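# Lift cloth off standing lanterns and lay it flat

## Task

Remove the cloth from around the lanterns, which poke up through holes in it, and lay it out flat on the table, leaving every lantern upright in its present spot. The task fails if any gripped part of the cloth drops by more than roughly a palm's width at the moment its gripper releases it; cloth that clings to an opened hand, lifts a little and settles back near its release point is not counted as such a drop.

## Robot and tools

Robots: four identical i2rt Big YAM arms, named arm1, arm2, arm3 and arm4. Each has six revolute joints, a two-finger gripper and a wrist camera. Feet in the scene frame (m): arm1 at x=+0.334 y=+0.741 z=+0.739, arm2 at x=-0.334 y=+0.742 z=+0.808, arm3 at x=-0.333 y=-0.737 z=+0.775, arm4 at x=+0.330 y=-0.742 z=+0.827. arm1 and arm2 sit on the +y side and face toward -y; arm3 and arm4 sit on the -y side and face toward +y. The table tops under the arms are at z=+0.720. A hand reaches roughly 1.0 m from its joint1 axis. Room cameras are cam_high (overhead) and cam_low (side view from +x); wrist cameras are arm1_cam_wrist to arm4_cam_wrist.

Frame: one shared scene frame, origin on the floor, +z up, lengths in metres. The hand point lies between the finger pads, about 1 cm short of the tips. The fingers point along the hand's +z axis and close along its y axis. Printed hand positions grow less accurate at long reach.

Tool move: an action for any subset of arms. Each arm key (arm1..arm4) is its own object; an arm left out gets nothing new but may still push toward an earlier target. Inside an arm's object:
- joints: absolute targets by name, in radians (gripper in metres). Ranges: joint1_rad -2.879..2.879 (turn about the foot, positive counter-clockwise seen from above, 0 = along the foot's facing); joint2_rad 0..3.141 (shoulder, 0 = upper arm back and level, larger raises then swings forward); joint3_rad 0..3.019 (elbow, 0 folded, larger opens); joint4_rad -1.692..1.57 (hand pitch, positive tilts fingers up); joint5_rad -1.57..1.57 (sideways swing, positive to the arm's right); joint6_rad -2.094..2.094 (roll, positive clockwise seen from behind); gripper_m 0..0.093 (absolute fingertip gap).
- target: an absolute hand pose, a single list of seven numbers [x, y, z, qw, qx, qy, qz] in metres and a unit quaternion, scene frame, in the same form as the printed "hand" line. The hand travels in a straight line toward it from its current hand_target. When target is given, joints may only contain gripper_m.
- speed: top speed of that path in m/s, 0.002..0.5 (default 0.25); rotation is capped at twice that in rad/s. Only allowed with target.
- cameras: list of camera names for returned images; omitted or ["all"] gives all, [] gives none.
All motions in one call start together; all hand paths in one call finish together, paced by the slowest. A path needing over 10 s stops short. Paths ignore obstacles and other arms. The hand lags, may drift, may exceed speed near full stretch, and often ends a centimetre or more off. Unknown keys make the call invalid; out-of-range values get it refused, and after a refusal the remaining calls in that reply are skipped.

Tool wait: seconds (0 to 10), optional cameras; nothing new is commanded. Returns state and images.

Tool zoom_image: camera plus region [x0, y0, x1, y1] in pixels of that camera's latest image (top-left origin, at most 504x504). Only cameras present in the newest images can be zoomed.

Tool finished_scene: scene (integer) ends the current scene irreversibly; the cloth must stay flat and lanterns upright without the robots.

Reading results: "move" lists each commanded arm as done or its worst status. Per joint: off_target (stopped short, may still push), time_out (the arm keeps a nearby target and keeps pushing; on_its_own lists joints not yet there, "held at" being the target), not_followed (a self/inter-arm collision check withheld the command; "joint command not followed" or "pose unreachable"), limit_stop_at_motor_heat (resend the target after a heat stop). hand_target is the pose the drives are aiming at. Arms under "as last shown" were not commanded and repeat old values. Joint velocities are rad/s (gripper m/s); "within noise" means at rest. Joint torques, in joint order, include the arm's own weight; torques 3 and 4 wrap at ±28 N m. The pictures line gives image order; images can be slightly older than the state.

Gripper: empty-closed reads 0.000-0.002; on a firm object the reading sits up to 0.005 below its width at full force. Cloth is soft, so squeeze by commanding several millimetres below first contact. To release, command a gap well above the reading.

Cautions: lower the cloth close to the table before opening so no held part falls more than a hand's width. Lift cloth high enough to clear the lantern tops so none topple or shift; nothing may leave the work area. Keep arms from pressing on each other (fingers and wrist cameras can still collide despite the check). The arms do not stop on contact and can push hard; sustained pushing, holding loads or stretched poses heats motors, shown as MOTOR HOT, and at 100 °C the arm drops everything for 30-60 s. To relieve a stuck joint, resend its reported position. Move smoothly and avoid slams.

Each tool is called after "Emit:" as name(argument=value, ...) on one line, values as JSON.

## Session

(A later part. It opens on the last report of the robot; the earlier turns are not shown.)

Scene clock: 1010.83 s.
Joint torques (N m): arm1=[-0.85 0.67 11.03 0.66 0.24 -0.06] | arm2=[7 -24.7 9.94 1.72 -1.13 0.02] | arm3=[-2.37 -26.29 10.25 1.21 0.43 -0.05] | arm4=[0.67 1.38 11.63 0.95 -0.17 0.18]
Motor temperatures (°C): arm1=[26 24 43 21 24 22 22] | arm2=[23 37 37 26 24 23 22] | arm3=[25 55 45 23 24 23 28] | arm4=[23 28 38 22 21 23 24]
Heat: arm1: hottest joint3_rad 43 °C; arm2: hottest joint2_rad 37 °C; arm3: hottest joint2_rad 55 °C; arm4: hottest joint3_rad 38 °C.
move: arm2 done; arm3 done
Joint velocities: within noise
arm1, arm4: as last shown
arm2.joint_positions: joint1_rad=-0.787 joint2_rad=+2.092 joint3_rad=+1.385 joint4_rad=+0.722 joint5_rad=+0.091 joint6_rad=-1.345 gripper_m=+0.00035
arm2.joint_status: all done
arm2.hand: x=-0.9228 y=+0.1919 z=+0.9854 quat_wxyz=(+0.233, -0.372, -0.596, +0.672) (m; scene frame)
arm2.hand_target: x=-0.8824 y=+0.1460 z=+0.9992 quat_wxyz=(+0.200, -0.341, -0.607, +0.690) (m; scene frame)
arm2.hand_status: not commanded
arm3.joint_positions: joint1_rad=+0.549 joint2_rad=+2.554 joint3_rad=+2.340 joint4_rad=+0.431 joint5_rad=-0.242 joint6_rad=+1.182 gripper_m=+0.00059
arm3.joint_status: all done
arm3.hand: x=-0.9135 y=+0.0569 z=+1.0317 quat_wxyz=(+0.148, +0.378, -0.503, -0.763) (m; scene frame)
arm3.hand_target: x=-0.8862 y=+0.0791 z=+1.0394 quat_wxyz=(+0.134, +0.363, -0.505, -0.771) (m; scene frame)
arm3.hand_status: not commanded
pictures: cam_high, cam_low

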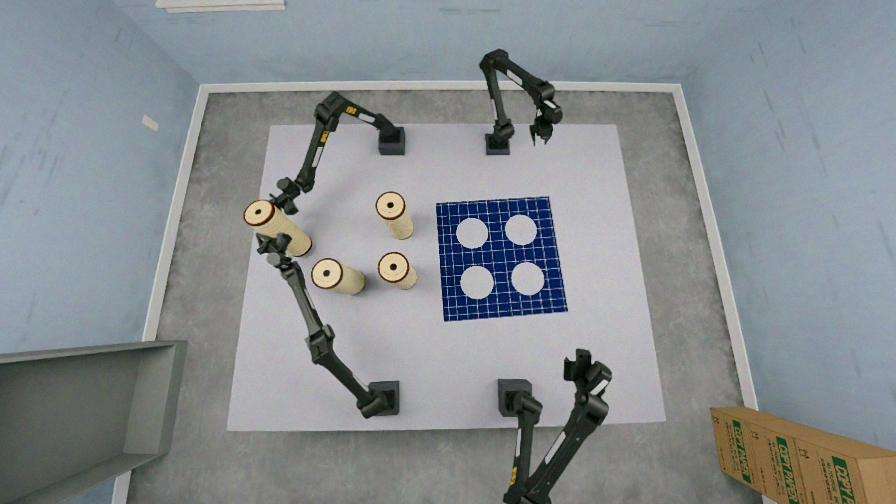

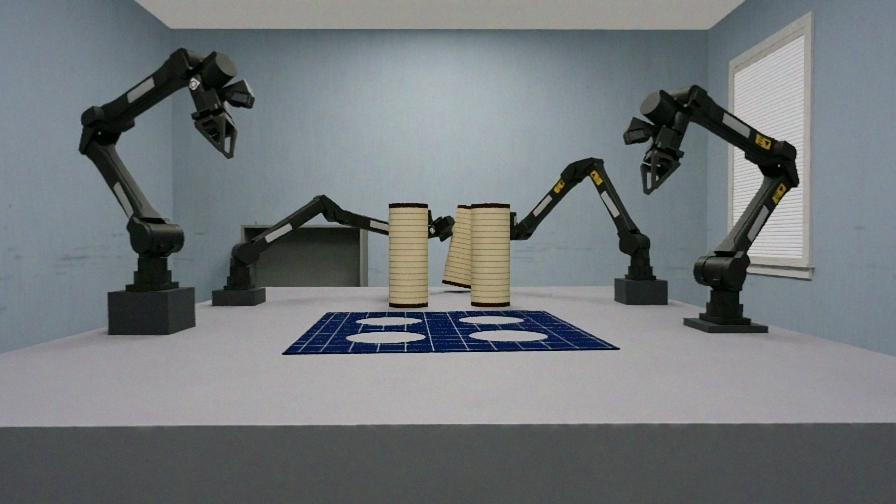

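Emit:
move(arm3={"joints": {"joint2_rad": 2.602}}, cameras=["cam_high", "cam_low", "arm2_cam_wrist", "arm3_cam_wrist"])

Emit:
zoom_image(camera="cam_low", region=[370, 180, 530, 320])

Emit:
zoom_image(camera="cam_high", region=[220, 180, 440, 320])

Scene clock: 1016.03 s.
Joint torques (N m): arm1=[-0.56 0.44 11.07 0.55 0.26 -0.05] | arm2=[6.95 -25.11 9.92 1.85 -1.01 0.03] | arm3=[-3.14 -24.35 10.19 1.24 0.58 -0.06] | arm4=[0.67 1.38 11.63 0.95 -0.17 0.18]
Motor temperatures (°C): arm1=[26 24 43 21 24 22 22] | arm2=[23 37 37 26 24 23 22] | arm3=[25 55 45 23 24 23 28] | arm4=[23 28 38 22 21 23 24]
Heat: arm1: hottest joint3_rad 43 °C; arm2: hottest joint2_rad 37 °C; arm3: hottest joint2_rad 55 °C; arm4: hottest joint3_rad 38 °C.
move: arm3 done
Joint velocities: within noise
arm1, arm2, arm4: as last shown
arm2.joint_positions: joint1_rad=-0.787 joint2_rad=+2.092 joint3_rad=+1.385 joint4_rad=+0.719 joint5_rad=+0.089 joint6_rad=-1.345 gripper_m=+0.00035
arm2.hand: x=-0.9225 y=+0.1916 z=+0.9845 quat_wxyz=(+0.231, -0.372, -0.598, +0.671) (m; scene frame)
arm3.joint_positions: joint1_rad=+0.556 joint2_rad=+2.570 joint3_rad=+2.340 joint4_rad=+0.431 joint5_rad=-0.246 joint6_rad=+1.182 gripper_m=+0.00059
arm3.joint_status: all done
arm3.hand: x=-0.9203 y=+0.0541 z=+1.0165 quat_wxyz=(+0.152, +0.383, -0.506, -0.757) (m; scene frame)
arm3.hand_target: x=-0.8882 y=+0.0830 z=+1.0033 quat_wxyz=(+0.134, +0.369, -0.519, -0.760) (m; scene frame)
arm3.hand_status: not commanded
pictures: arm2_cam_wrist, arm3_cam_wrist, cam_high, cam_low
camera_calibration:
arm2_cam_wrist: T_world_to_cam=[[-0.142008, 0.179005, 0.973546, -1.12049], [-0.0390528, 0.981734, -0.186207, -0.0366153], [-0.989095, -0.0644624, -0.132423, -0.64792], [0, 0, 0, 1]] pos_world=[-0.801402, 0.194753, 0.998229]
arm3_cam_wrist: T_world_to_cam=[[0.156281, 0.445405, -0.881584, 1.01657], [-0.109351, -0.879262, -0.463617, 0.424691], [-0.981641, 0.168856, -0.0887066, -0.697363], [0, 0, 0, 1]] pos_world=[-0.796991, 0.0383823, 1.03123]

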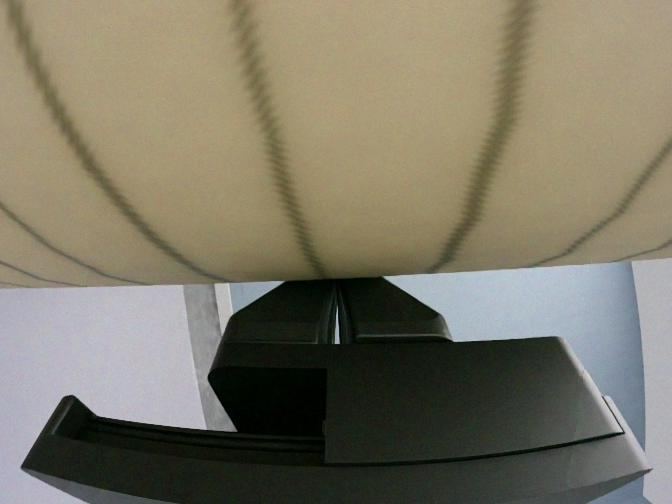

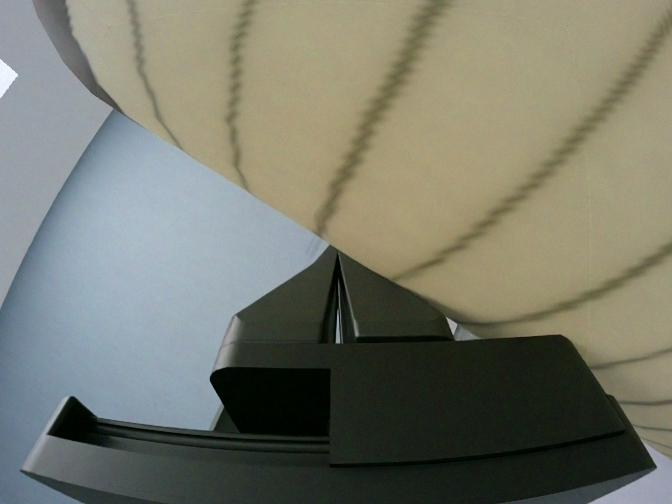

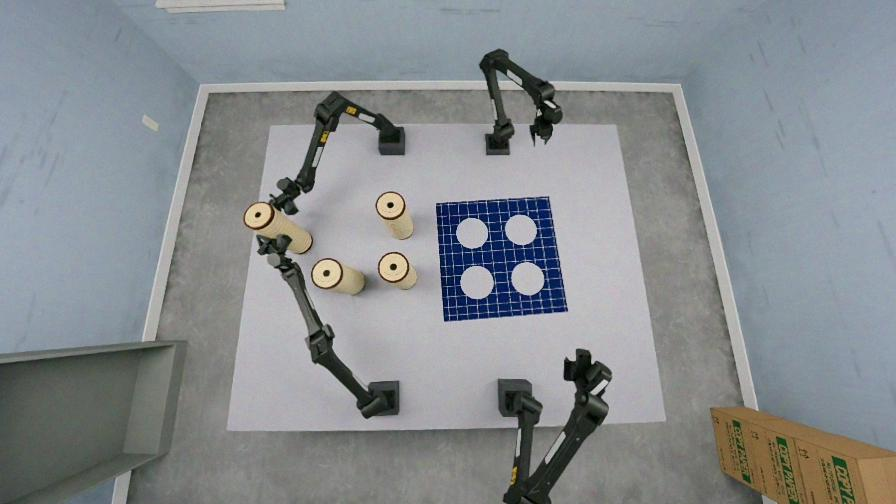

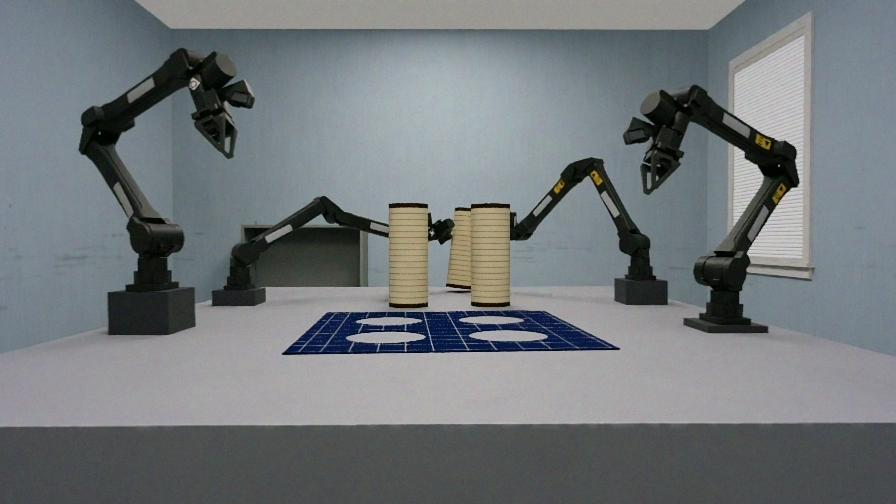

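Scaled by 3.150.

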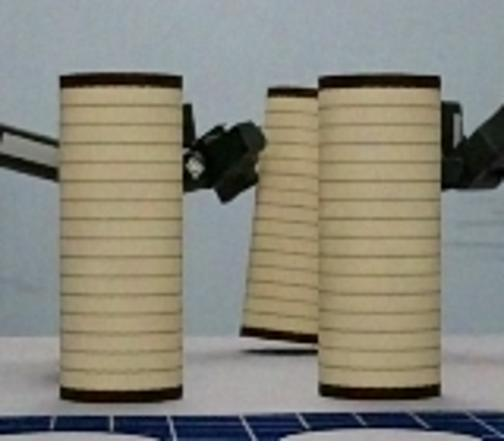

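Scaled by 2.291.

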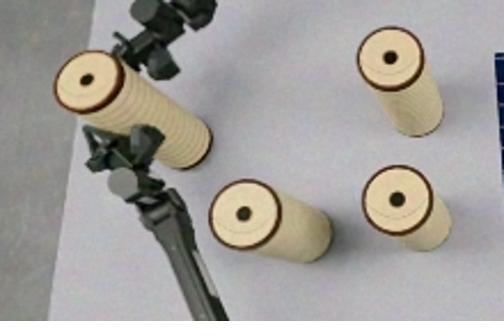

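Emit:
move(arm2={"joints": {"joint2_rad": 2.105}}, arm3={"joints": {"joint2_rad": 2.635}}, cameras=["cam_high", "cam_low", "arm2_cam_wrist", "arm3_cam_wrist"])

Emit:
zoom_image(camera="cam_low", region=[370, 180, 530, 320])

Emit:
zoom_image(camera="cam_high", region=[220, 180, 440, 320])

Scene clock: 1021.90 s.
Joint torques (N m): arm1=[-0.97 0.09 11.03 0.64 0.24 -0.07] | arm2=[7 -24.06 9.89 1.85 -0.95 0.02] | arm3=[-3.6 -23.24 10.21 1.24 0.64 -0.05] | arm4=[0.67 1.38 11.63 0.96 -0.17 0.18]
Motor temperatures (°C): arm1=[26 24 43 21 24 22 22] | arm2=[23 38 37 26 24 23 22] | arm3=[25 54 45 23 24 23 28] | arm4=[23 28 38 22 21 23 24]
Heat: arm1: hottest joint3_rad 43 °C; arm2: hottest joint2_rad 38 °C; arm3: hottest joint2_rad 54 °C; arm4: hottest joint3_rad 38 °C.
move: arm2 done; arm3 done
Joint velocities: within noise
arm1, arm4: as last shown
arm2.joint_positions: joint1_rad=-0.787 joint2_rad=+2.103 joint3_rad=+1.385 joint4_rad=+0.719 joint5_rad=+0.087 joint6_rad=-1.345 gripper_m=+0.00035
arm2.joint_status: all done
arm2.hand: x=-0.9225 y=+0.1909 z=+0.9764 quat_wxyz=(+0.230, -0.373, -0.601, +0.668) (m; scene frame)
arm2.hand_target: x=-0.8832 y=+0.1453 z=+0.9833 quat_wxyz=(+0.199, -0.344, -0.613, +0.683) (m; scene frame)
arm2.hand_status: not commanded
arm3.joint_positions: joint1_rad=+0.560 joint2_rad=+2.588 joint3_rad=+2.340 joint4_rad=+0.431 joint5_rad=-0.248 joint6_rad=+1.181 gripper_m=+0.00059
arm3.joint_status: all done
arm3.hand: x=-0.9248 y=+0.0530 z=+0.9989 quat_wxyz=(+0.155, +0.388, -0.511, -0.751) (m; scene frame)
arm3.hand_target: x=-0.8895 y=+0.0853 z=+0.9713 quat_wxyz=(+0.135, +0.373, -0.530, -0.749) (m; scene frame)
arm3.hand_status: not commanded
pictures: arm2_cam_wrist, arm3_cam_wrist, cam_high, cam_low
camera_calibration:
arm2_cam_wrist: T_world_to_cam=[[-0.149535, 0.171739, 0.973727, -1.11823], [-0.0395568, 0.982972, -0.179445, -0.0447126], [-0.987965, -0.0653507, -0.140195, -0.640183], [0, 0, 0, 1]] pos_world=[-0.80146, 0.194158, 0.991074]
arm3_cam_wrist: T_world_to_cam=[[0.163402, 0.433844, -0.886047, 1.01386], [-0.0992963, -0.886325, -0.452292, 0.413463], [-0.98155, 0.161887, -0.101748, -0.689615], [0, 0, 0, 1]] pos_world=[-0.801503, 0.0382453, 1.01517]

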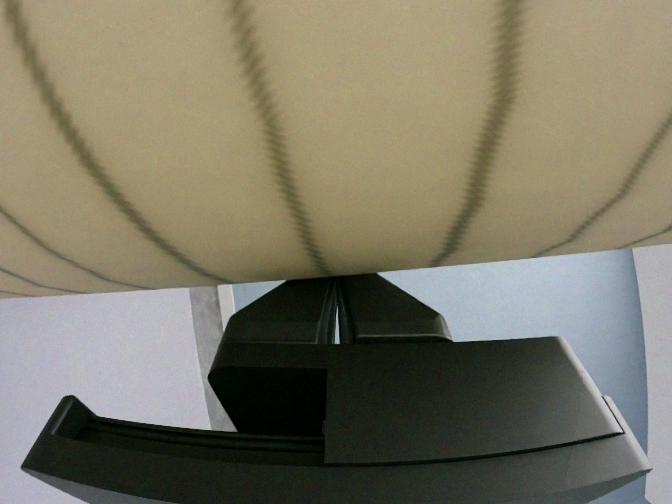

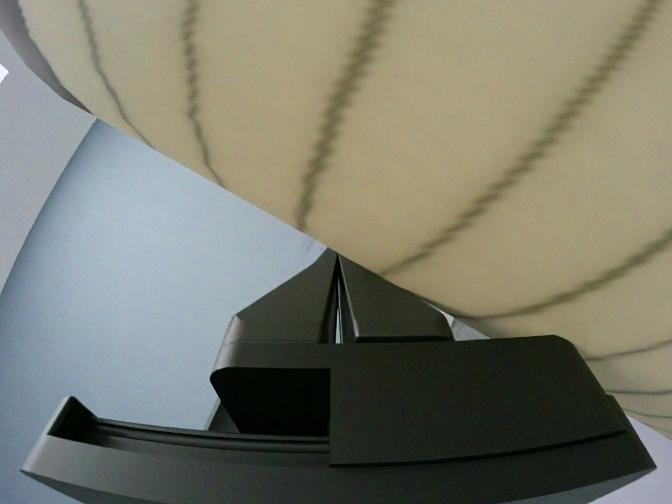

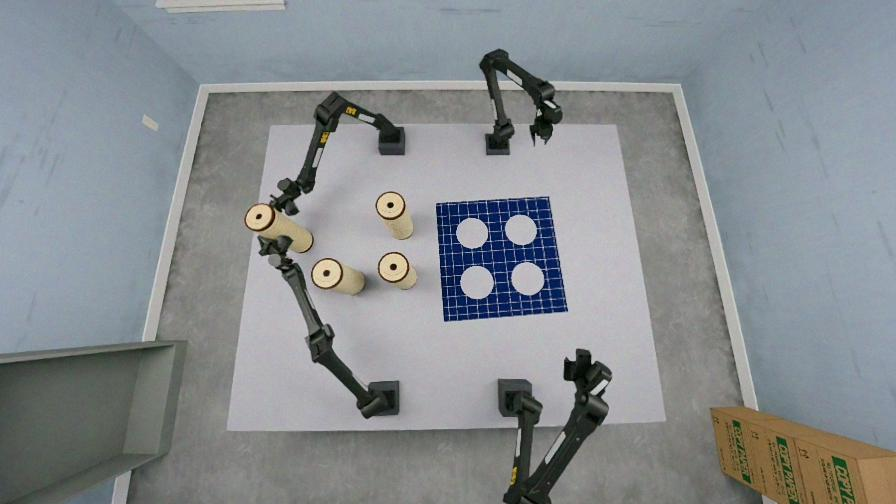

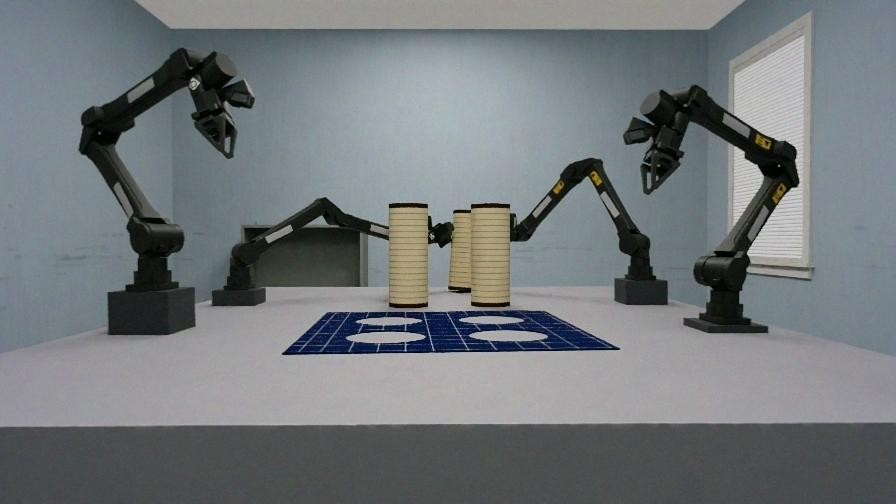

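Scaled by 3.150.

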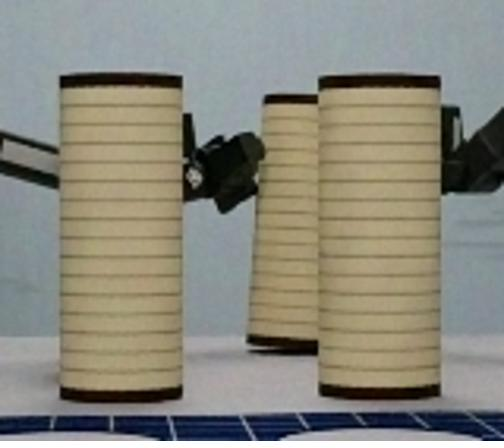

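Scaled by 2.291.

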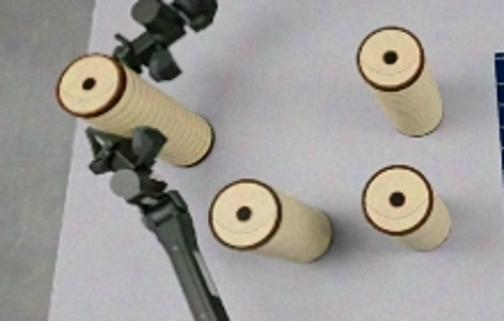

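Emit:
move(arm2={"joints": {"joint2_rad": 2.12}}, arm3={"joints": {"joint2_rad": 2.66}}, cameras=["cam_high", "cam_low", "arm2_cam_wrist", "arm3_cam_wrist"])

Emit:
zoom_image(camera="cam_low", region=[370, 180, 530, 320])

Emit:
zoom_image(camera="cam_high", region=[220, 180, 440, 320])

Scene clock: 1025.10 s.
Joint torques (N m): arm1=[-0.85 0.91 10.96 0.64 0.25 -0.06] | arm2=[6.83 -22.95 9.89 1.83 -0.96 0.02] | arm3=[-3.6 -21.19 10.24 1.21 0.64 -0.05] | arm4=[0.67 1.38 11.63 0.96 -0.17 0.18]
Motor temperatures (°C): arm1=[26 24 43 21 24 22 22] | arm2=[23 38 37 26 24 23 22] | arm3=[25 53 45 23 24 23 28] | arm4=[23 28 38 22 21 23 24]
Heat: arm1: hottest joint3_rad 43 °C; arm2: hottest joint2_rad 38 °C; arm3: hottest joint2_rad 53 °C; arm4: hottest joint3_rad 38 °C.
move: arm2 done; arm3 done
Joint velocities: within noise
arm1, arm4: as last shown
arm2.joint_positions: joint1_rad=-0.787 joint2_rad=+2.103 joint3_rad=+1.385 joint4_rad=+0.719 joint5_rad=+0.087 joint6_rad=-1.345 gripper_m=+0.00035
arm2.joint_status: all done
arm2.hand: x=-0.9225 y=+0.1909 z=+0.9764 quat_wxyz=(+0.230, -0.373, -0.601, +0.668) (m; scene frame)
arm2.hand_target: x=-0.8836 y=+0.1449 z=+0.9715 quat_wxyz=(+0.198, -0.346, -0.618, +0.678) (m; scene frame)
arm2.hand_status: not commanded
arm3.joint_positions: joint1_rad=+0.560 joint2_rad=+2.590 joint3_rad=+2.340 joint4_rad=+0.434 joint5_rad=-0.248 joint6_rad=+1.181 gripper_m=+0.00059
arm3.joint_status: all done
arm3.hand: x=-0.9248 y=+0.0531 z=+0.9976 quat_wxyz=(+0.155, +0.388, -0.511, -0.751) (m; scene frame)
arm3.hand_target: x=-0.8900 y=+0.0866 z=+0.9469 quat_wxyz=(+0.135, +0.377, -0.539, -0.741) (m; scene frame)
arm3.hand_status: not commanded
pictures: arm2_cam_wrist, arm3_cam_wrist, cam_high, cam_low
camera_calibration:
arm2_cam_wrist: T_world_to_cam=[[-0.149535, 0.171739, 0.973727, -1.11823], [-0.0395568, 0.982972, -0.179445, -0.0447126], [-0.987965, -0.0653507, -0.140195, -0.640183], [0, 0, 0, 1]] pos_world=[-0.80146, 0.194158, 0.991074]
arm3_cam_wrist: T_world_to_cam=[[0.16321, 0.434124, -0.885945, 1.01239], [-0.0993898, -0.886183, -0.45255, 0.413099], [-0.981572, 0.161915, -0.101486, -0.690073], [0, 0, 0, 1]] pos_world=[-0.801531, 0.0383115, 1.01384]

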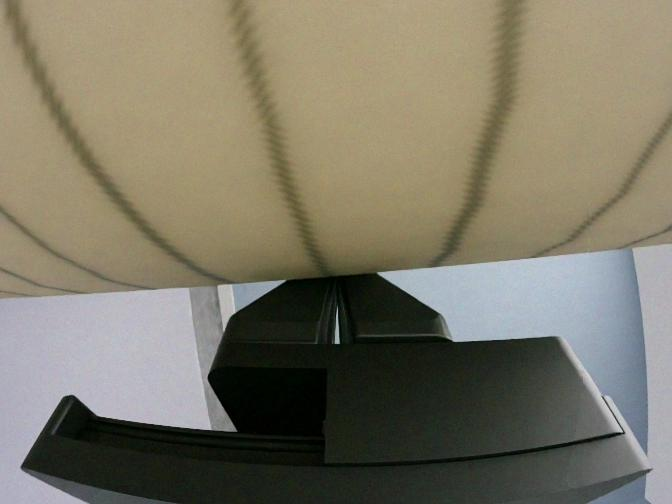

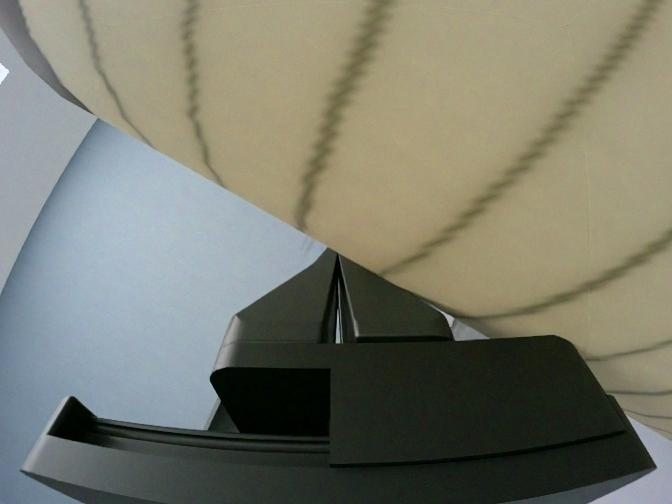

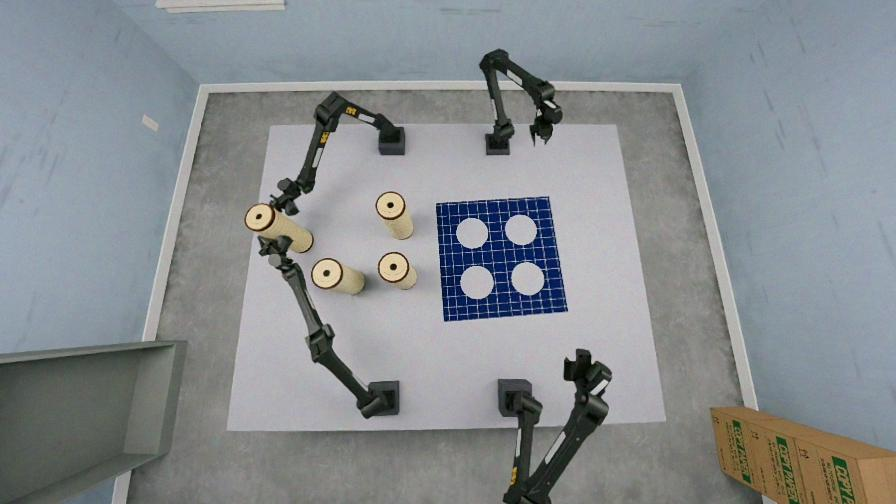

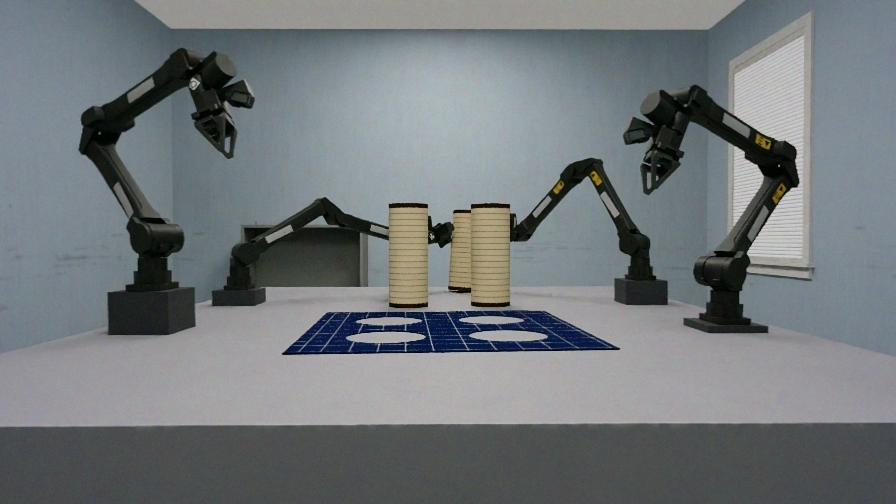

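Scaled by 3.150.

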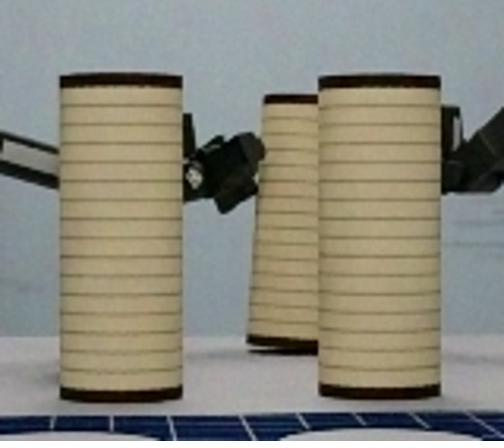

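Scaled by 2.291.

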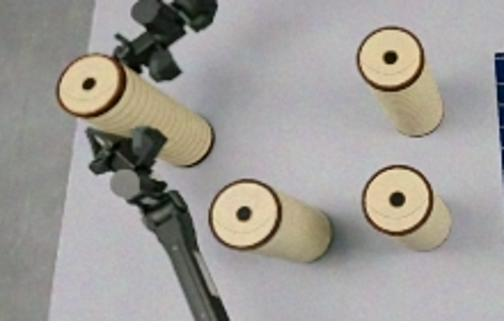

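Emit:
move(arm2={"joints": {"joint2_rad": 2.135}}, arm3={"joints": {"joint2_rad": 2.70}}, cameras=["cam_high", "cam_low"])

Emit:
zoom_image(camera="cam_low", region=[370, 180, 530, 320])

Emit:
zoom_image(camera="cam_high", region=[220, 180, 440, 320])

Scene clock: 1028.70 s.
Joint torques (N m): arm1=[-0.79 -0.21 11.1 0.73 0.27 -0.08] | arm2=[6.95 -21.71 9.89 1.85 -1.06 0.03] | arm3=[-3.66 -18.78 9.55 0.65 0.62 0.07] | arm4=[0.67 1.38 11.63 0.96 -0.17 0.18]
Motor temperatures (°C): arm1=[26 24 43 21 24 22 22] | arm2=[23 38 37 26 24 23 22] | arm3=[25 53 45 23 24 23 28] | arm4=[23 28 38 22 21 23 24]
Heat: arm1: hottest joint3_rad 43 °C; arm2: hottest joint2_rad 38 °C; arm3: hottest joint2_rad 53 °C; arm4: hottest joint3_rad 38 °C.
move: arm2 done; arm3 done
Joint velocities: within noise
arm1, arm4: as last shown
arm2.joint_positions: joint1_rad=-0.787 joint2_rad=+2.104 joint3_rad=+1.385 joint4_rad=+0.719 joint5_rad=+0.090 joint6_rad=-1.345 gripper_m=+0.00035
arm2.joint_status: all done
arm2.hand: x=-0.9228 y=+0.1912 z=+0.9758 quat_wxyz=(+0.231, -0.374, -0.601, +0.667) (m; scene frame)
arm2.hand_target: x=-0.8839 y=+0.1446 z=+0.9597 quat_wxyz=(+0.196, -0.349, -0.623, +0.672) (m; scene frame)
arm2.hand_status: not commanded
arm3.joint_positions: joint1_rad=+0.560 joint2_rad=+2.600 joint3_rad=+2.349 joint4_rad=+0.447 joint5_rad=-0.247 joint6_rad=+1.172 gripper_m=+0.00060
arm3.joint_status: all done
arm3.hand: x=-0.9251 y=+0.0538 z=+0.9963 quat_wxyz=(+0.150, +0.388, -0.505, -0.756) (m; scene frame)
arm3.hand_target: x=-0.8901 y=+0.0876 z=+0.9085 quat_wxyz=(+0.136, +0.382, -0.553, -0.728) (m; scene frame)
arm3.hand_status: not commanded
pictures: cam_high, cam_low

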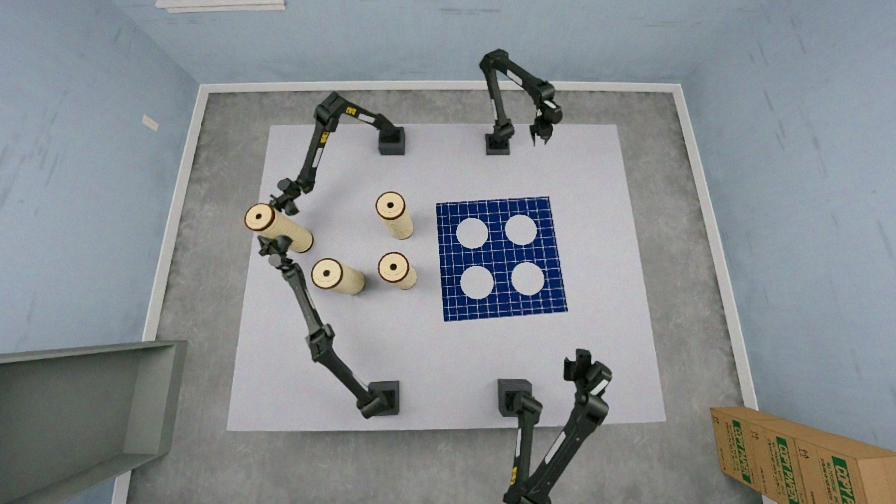

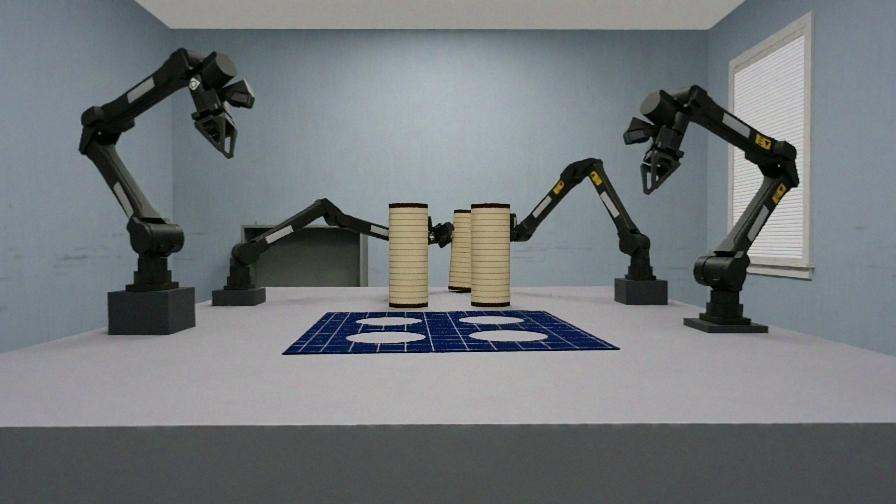

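Scaled by 3.150.

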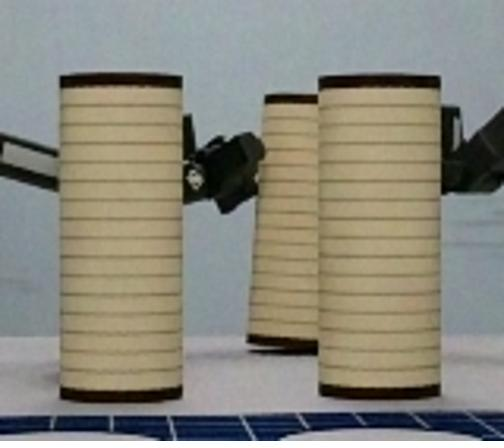

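Scaled by 2.291.

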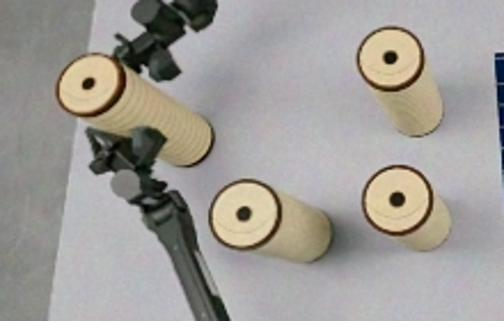

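Emit:
move(arm2={"joints": {"joint1_rad": -0.66}}, cameras=["cam_high", "cam_low"])

Emit:
zoom_image(camera="cam_low", region=[370, 180, 530, 320])

Emit:
zoom_image(camera="cam_high", region=[220, 180, 440, 320])

Scene clock: 1038.40 s.
Joint torques (N m): arm1=[-0.91 0.73 10.99 0.68 0.27 -0.1] | arm2=[11.75 -21.71 9.92 1.85 -1.47 0.03] | arm3=[-3.66 -18.73 9.52 0.62 0.52 0.07] | arm4=[0.67 1.32 11.63 0.96 -0.17 0.18]
Motor temperatures (°C): arm1=[26 24 43 21 24 22 22] | arm2=[23 38 37 26 25 23 22] | arm3=[25 53 46 23 24 23 28] | arm4=[23 28 38 22 21 23 24]
Heat: arm1: hottest joint3_rad 43 °C; arm2: hottest joint2_rad 38 °C; arm3: hottest joint2_rad 53 °C; arm4: hottest joint3_rad 38 °C.
move: arm2 time_out
Joint velocities: within noise
arm1, arm4: as last shown
arm2.joint_positions: joint1_rad=-0.782 joint2_rad=+2.104 joint3_rad=+1.385 joint4_rad=+0.719 joint5_rad=+0.100 joint6_rad=-1.345 gripper_m=+0.00035
arm2.joint_status: joint1_rad time_out (moved +0.005 of +0.127)
arm2.on_its_own: joint1_rad reads -0.782 and still pushes toward -0.660 since a time_out; joint5_rad reads +0.100 and still pushes toward +0.064 since a time_out
arm2.hand: x=-0.9212 y=+0.1897 z=+0.9758 quat_wxyz=(+0.233, -0.376, -0.600, +0.667) (m; scene frame)
arm2.hand_target: x=-0.8485 y=+0.1138 z=+0.9596 quat_wxyz=(+0.177, -0.330, -0.633, +0.678) (m; scene frame)
arm2.hand_status: not commanded
arm3.joint_positions: joint1_rad=+0.562 joint2_rad=+2.600 joint3_rad=+2.349 joint4_rad=+0.447 joint5_rad=-0.244 joint6_rad=+1.171 gripper_m=+0.00060
arm3.joint_status: not commanded
arm3.hand: x=-0.9266 y=+0.0529 z=+0.9960 quat_wxyz=(+0.150, +0.388, -0.505, -0.756) (m; scene frame)
arm3.hand_target: x=-0.8899 y=+0.0877 z=+0.9085 quat_wxyz=(+0.136, +0.382, -0.553, -0.728) (m; scene frame)
arm3.hand_status: not commanded
pictures: cam_high, cam_low

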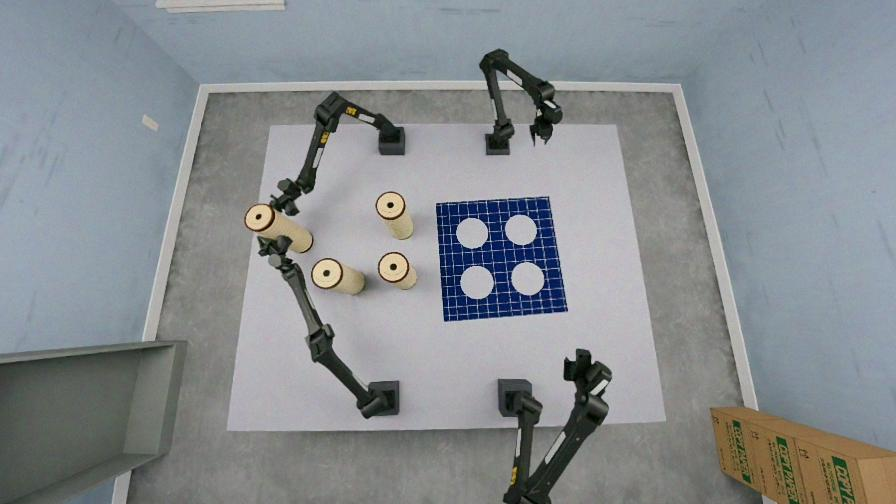

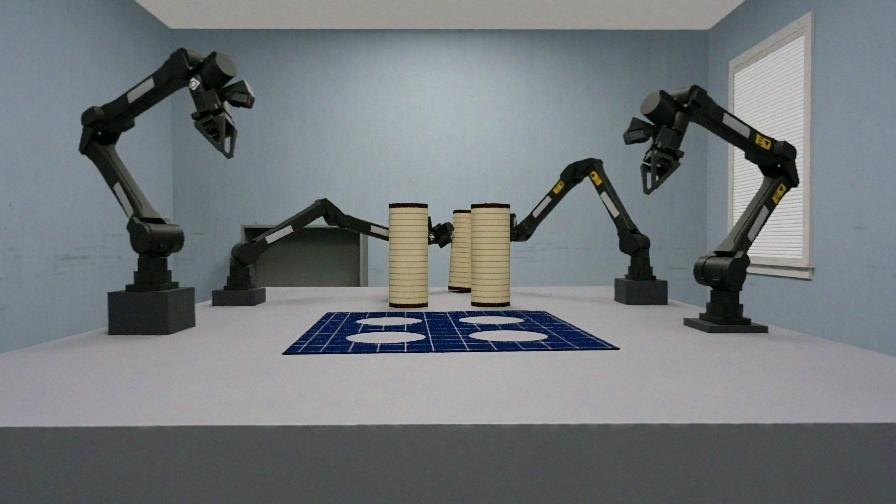

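Scaled by 3.150.

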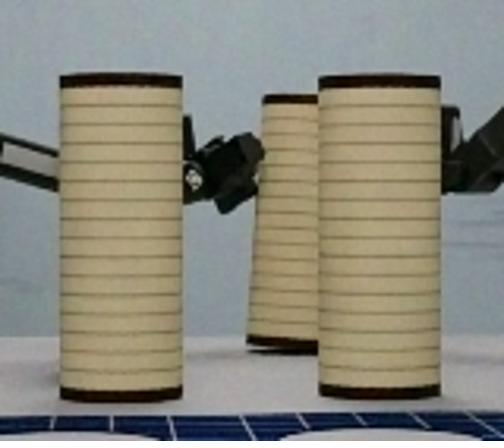

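Scaled by 2.291.

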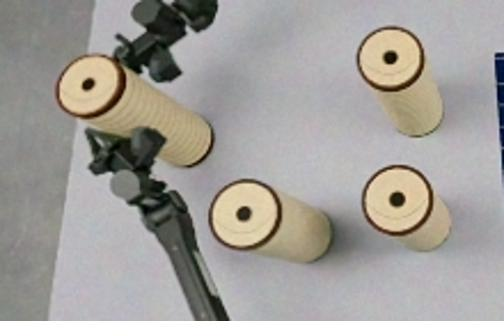

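Emit:
move(arm2={"joints": {"joint1_rad": -0.77}}, arm3={"joints": {"joint1_rad": 0.56, "joint2_rad": 2.62}}, cameras=["cam_high", "cam_low"])

Emit:
zoom_image(camera="cam_low", region=[370, 180, 530, 320])

Emit:
zoom_image(camera="cam_high", region=[220, 180, 440, 320])

Scene clock: 1044.47 s.
Joint torques (N m): arm1=[-0.91 0.26 10.89 0.77 0.29 -0.05] | arm2=[1.79 -22.59 9.81 1.88 -0.5 0.02] | arm3=[-1.49 -25.47 9.54 0.69 0.28 0.05] | arm4=[0.67 1.38 11.64 0.96 -0.17 0.18]
Motor temperatures (°C): arm1=[26 24 43 21 24 22 22] | arm2=[23 38 37 26 25 23 22] | arm3=[25 53 47 23 24 23 28] | arm4=[23 28 38 22 21 23 24]
Heat: arm1: hottest joint3_rad 43 °C; arm2: hottest joint2_rad 38 °C; arm3: hottest joint2_rad 53 °C; arm4: hottest joint3_rad 38 °C.
move: arm2 done; arm3 done
Joint velocities: within noise
arm1, arm4: as last shown
arm2.joint_positions: joint1_rad=-0.784 joint2_rad=+2.113 joint3_rad=+1.385 joint4_rad=+0.719 joint5_rad=+0.075 joint6_rad=-1.345 gripper_m=+0.00035
arm2.joint_status: all done
arm2.hand: x=-0.9197 y=+0.1873 z=+0.9686 quat_wxyz=(+0.224, -0.370, -0.607, +0.666) (m; scene frame)
arm2.hand_target: x=-0.9144 y=+0.1742 z=+0.9600 quat_wxyz=(+0.214, -0.365, -0.613, +0.667) (m; scene frame)
arm2.hand_status: not commanded
arm3.joint_positions: joint1_rad=+0.579 joint2_rad=+2.600 joint3_rad=+2.349 joint4_rad=+0.445 joint5_rad=-0.237 joint6_rad=+1.172 gripper_m=+0.00059
arm3.joint_status: all done
arm3.hand: x=-0.9391 y=+0.0438 z=+0.9955 quat_wxyz=(+0.155, +0.390, -0.504, -0.755) (m; scene frame)
arm3.hand_target: x=-0.9256 y=+0.0585 z=+0.9857 quat_wxyz=(+0.151, +0.383, -0.517, -0.751) (m; scene frame)
arm3.hand_status: not commanded
pictures: cam_high, cam_low

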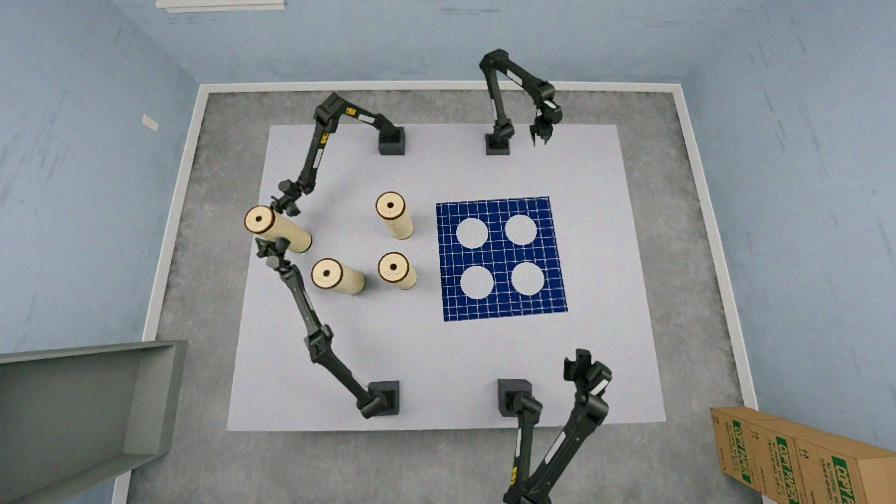

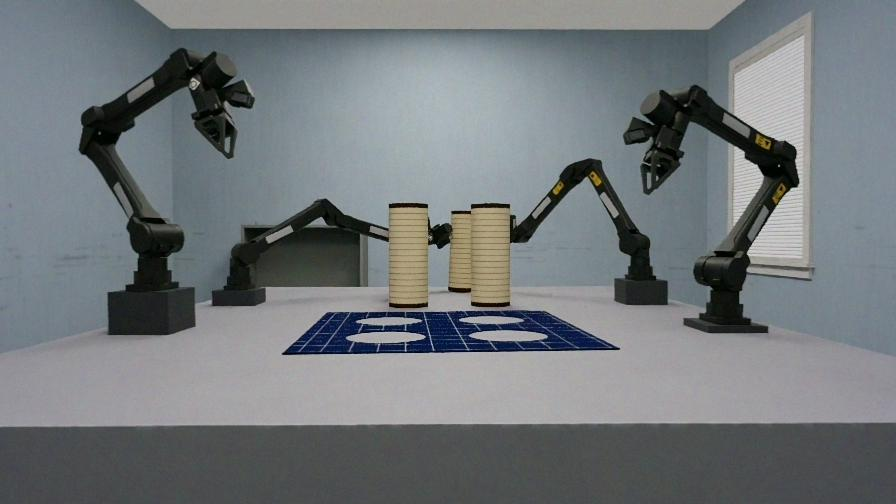

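Scaled by 3.150.

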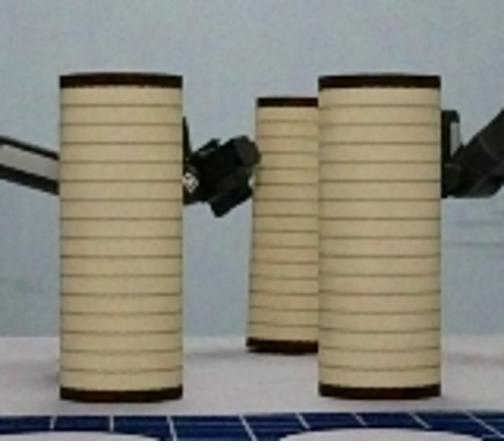

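Scaled by 2.291.

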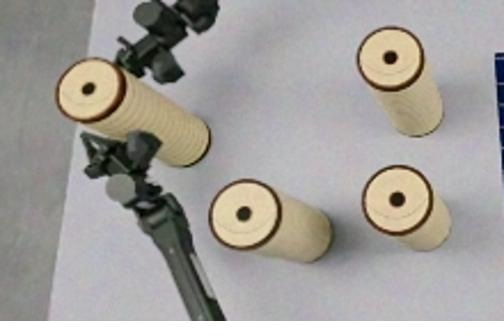

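Emit:
move(arm2={"joints": {"joint1_rad": -0.80}}, arm3={"joints": {"joint1_rad": 0.60}}, cameras=["cam_high", "cam_low", "arm2_cam_wrist", "arm3_cam_wrist"])

Emit:
zoom_image(camera="cam_low", region=[370, 180, 530, 320])

Emit:
zoom_image(camera="cam_high", region=[220, 180, 440, 320])

Scene clock: 1048.57 s.
Joint torques (N m): arm1=[-0.67 0.44 10.93 0.65 0.25 -0.08] | arm2=[-0.21 -23.88 9.8 1.83 -0.14 0.03] | arm3=[-0.03 -26.46 9.57 0.98 0.21 0.05] | arm4=[0.67 1.32 11.63 0.95 -0.17 0.18]
Motor temperatures (°C): arm1=[26 24 43 21 24 22 22] | arm2=[23 38 37 26 25 23 22] | arm3=[25 54 47 23 24 23 28] | arm4=[23 28 38 22 21 23 24]
Heat: arm1: hottest joint3_rad 43 °C; arm2: hottest joint2_rad 38 °C; arm3: hottest joint2_rad 54 °C; arm4: hottest joint3_rad 38 °C.
move: arm2 done; arm3 done
Joint velocities: within noise
arm1.joint_positions: joint1_rad=+0.495 joint2_rad=+0.796 joint3_rad=+1.090 joint4_rad=-1.395 joint5_rad=-0.002 joint6_rad=+0.511 gripper_m=+0.04989
arm1.joint_status: not commanded
arm1.hand: x=+0.4736 y=+0.4994 z=+1.0818 quat_wxyz=(-0.227, -0.686, -0.687, +0.069) (m; scene frame)
arm1.hand_target: x=+0.4750 y=+0.4992 z=+1.0849 quat_wxyz=(-0.227, -0.681, -0.693, +0.070) (m; scene frame)
arm1.hand_status: not commanded
arm2.joint_positions: joint1_rad=-0.792 joint2_rad=+2.125 joint3_rad=+1.385 joint4_rad=+0.719 joint5_rad=+0.066 joint6_rad=-1.345 gripper_m=+0.00035
arm2.joint_status: all done
arm2.hand: x=-0.9236 y=+0.1908 z=+0.9587 quat_wxyz=(+0.223, -0.372, -0.611, +0.662) (m; scene frame)
arm2.hand_target: x=-0.9310 y=+0.1917 z=+0.9599 quat_wxyz=(+0.224, -0.374, -0.608, +0.664) (m; scene frame)
arm2.hand_status: not commanded
arm3.joint_positions: joint1_rad=+0.598 joint2_rad=+2.609 joint3_rad=+2.349 joint4_rad=+0.438 joint5_rad=-0.235 joint6_rad=+1.172 gripper_m=+0.00059
arm3.joint_status: all done
arm3.hand: x=-0.9545 y=+0.0331 z=+0.9851 quat_wxyz=(+0.162, +0.397, -0.507, -0.748) (m; scene frame)
arm3.hand_target: x=-0.9570 y=+0.0343 z=+0.9851 quat_wxyz=(+0.166, +0.393, -0.509, -0.747) (m; scene frame)
arm3.hand_status: not commanded
arm4.joint_positions: joint1_rad=-0.503 joint2_rad=+0.793 joint3_rad=+1.092 joint4_rad=-1.392 joint5_rad=+0.002 joint6_rad=-0.513 gripper_m=+0.04989
arm4.joint_status: not commanded
arm4.hand: x=+0.4766 y=-0.5023 z=+1.1708 quat_wxyz=(-0.230, +0.677, -0.696, -0.064) (m; scene frame)
arm4.hand_target: x=+0.4757 y=-0.5014 z=+1.1718 quat_wxyz=(-0.226, +0.675, -0.699, -0.065) (m; scene frame)
arm4.hand_status: not commanded
pictures: arm2_cam_wrist, arm3_cam_wrist, cam_high, cam_low
camera_calibration:
arm2_cam_wrist: T_world_to_cam=[[-0.167971, 0.154259, 0.973648, -1.11482], [-0.051708, 0.984942, -0.164969, -0.0733884], [-0.984435, -0.0780555, -0.157466, -0.621581], [0, 0, 0, 1]] pos_world=[-0.802959, 0.195738, 0.975461]
arm3_cam_wrist: T_world_to_cam=[[0.159186, 0.438677, -0.884433, 1.00941], [-0.0742514, -0.887999, -0.45381, 0.412074], [-0.984452, 0.13791, -0.108784, -0.712052], [0, 0, 0, 1]] pos_world=[-0.831069, 0.0213146, 1.0023]

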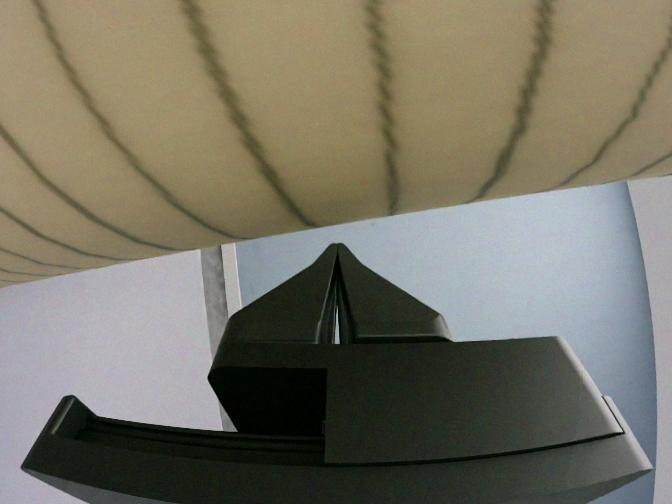

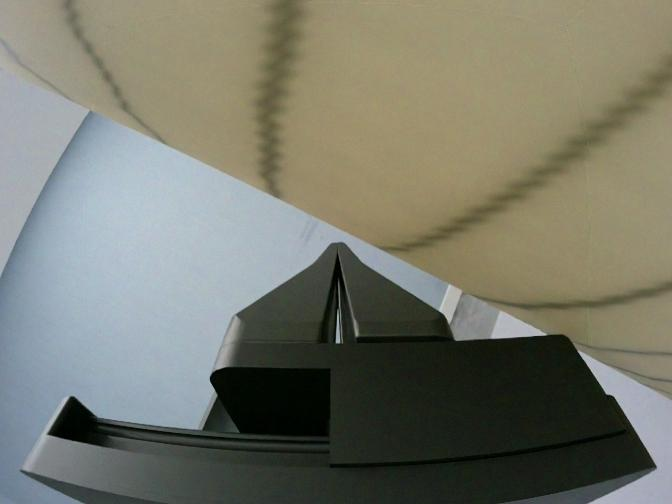

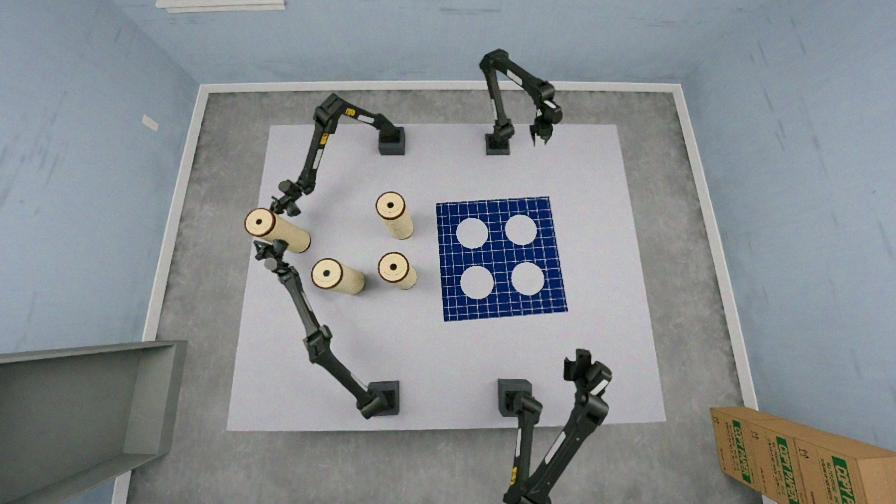

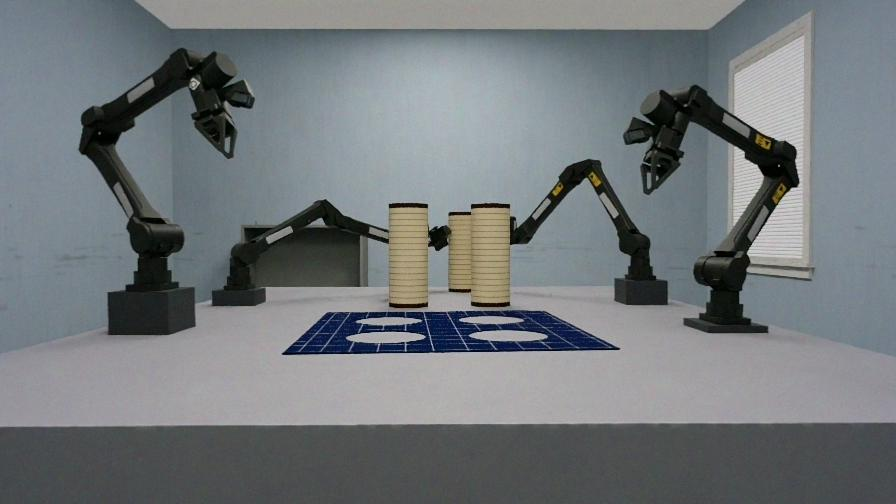

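Scaled by 3.150.

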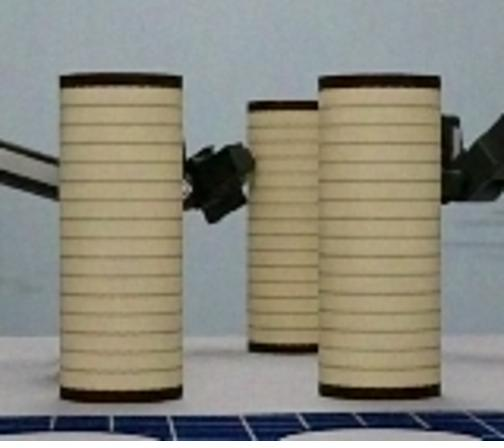

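Scaled by 2.291.

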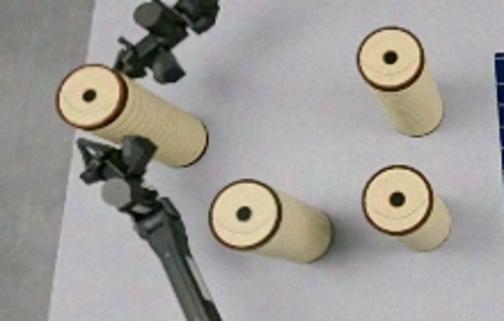

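Emit:
zoom_image(camera="cam_high", region=[236, 190, 336, 265])

Scaled by 5.040.

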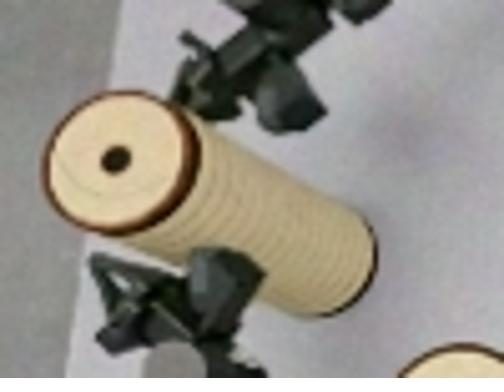

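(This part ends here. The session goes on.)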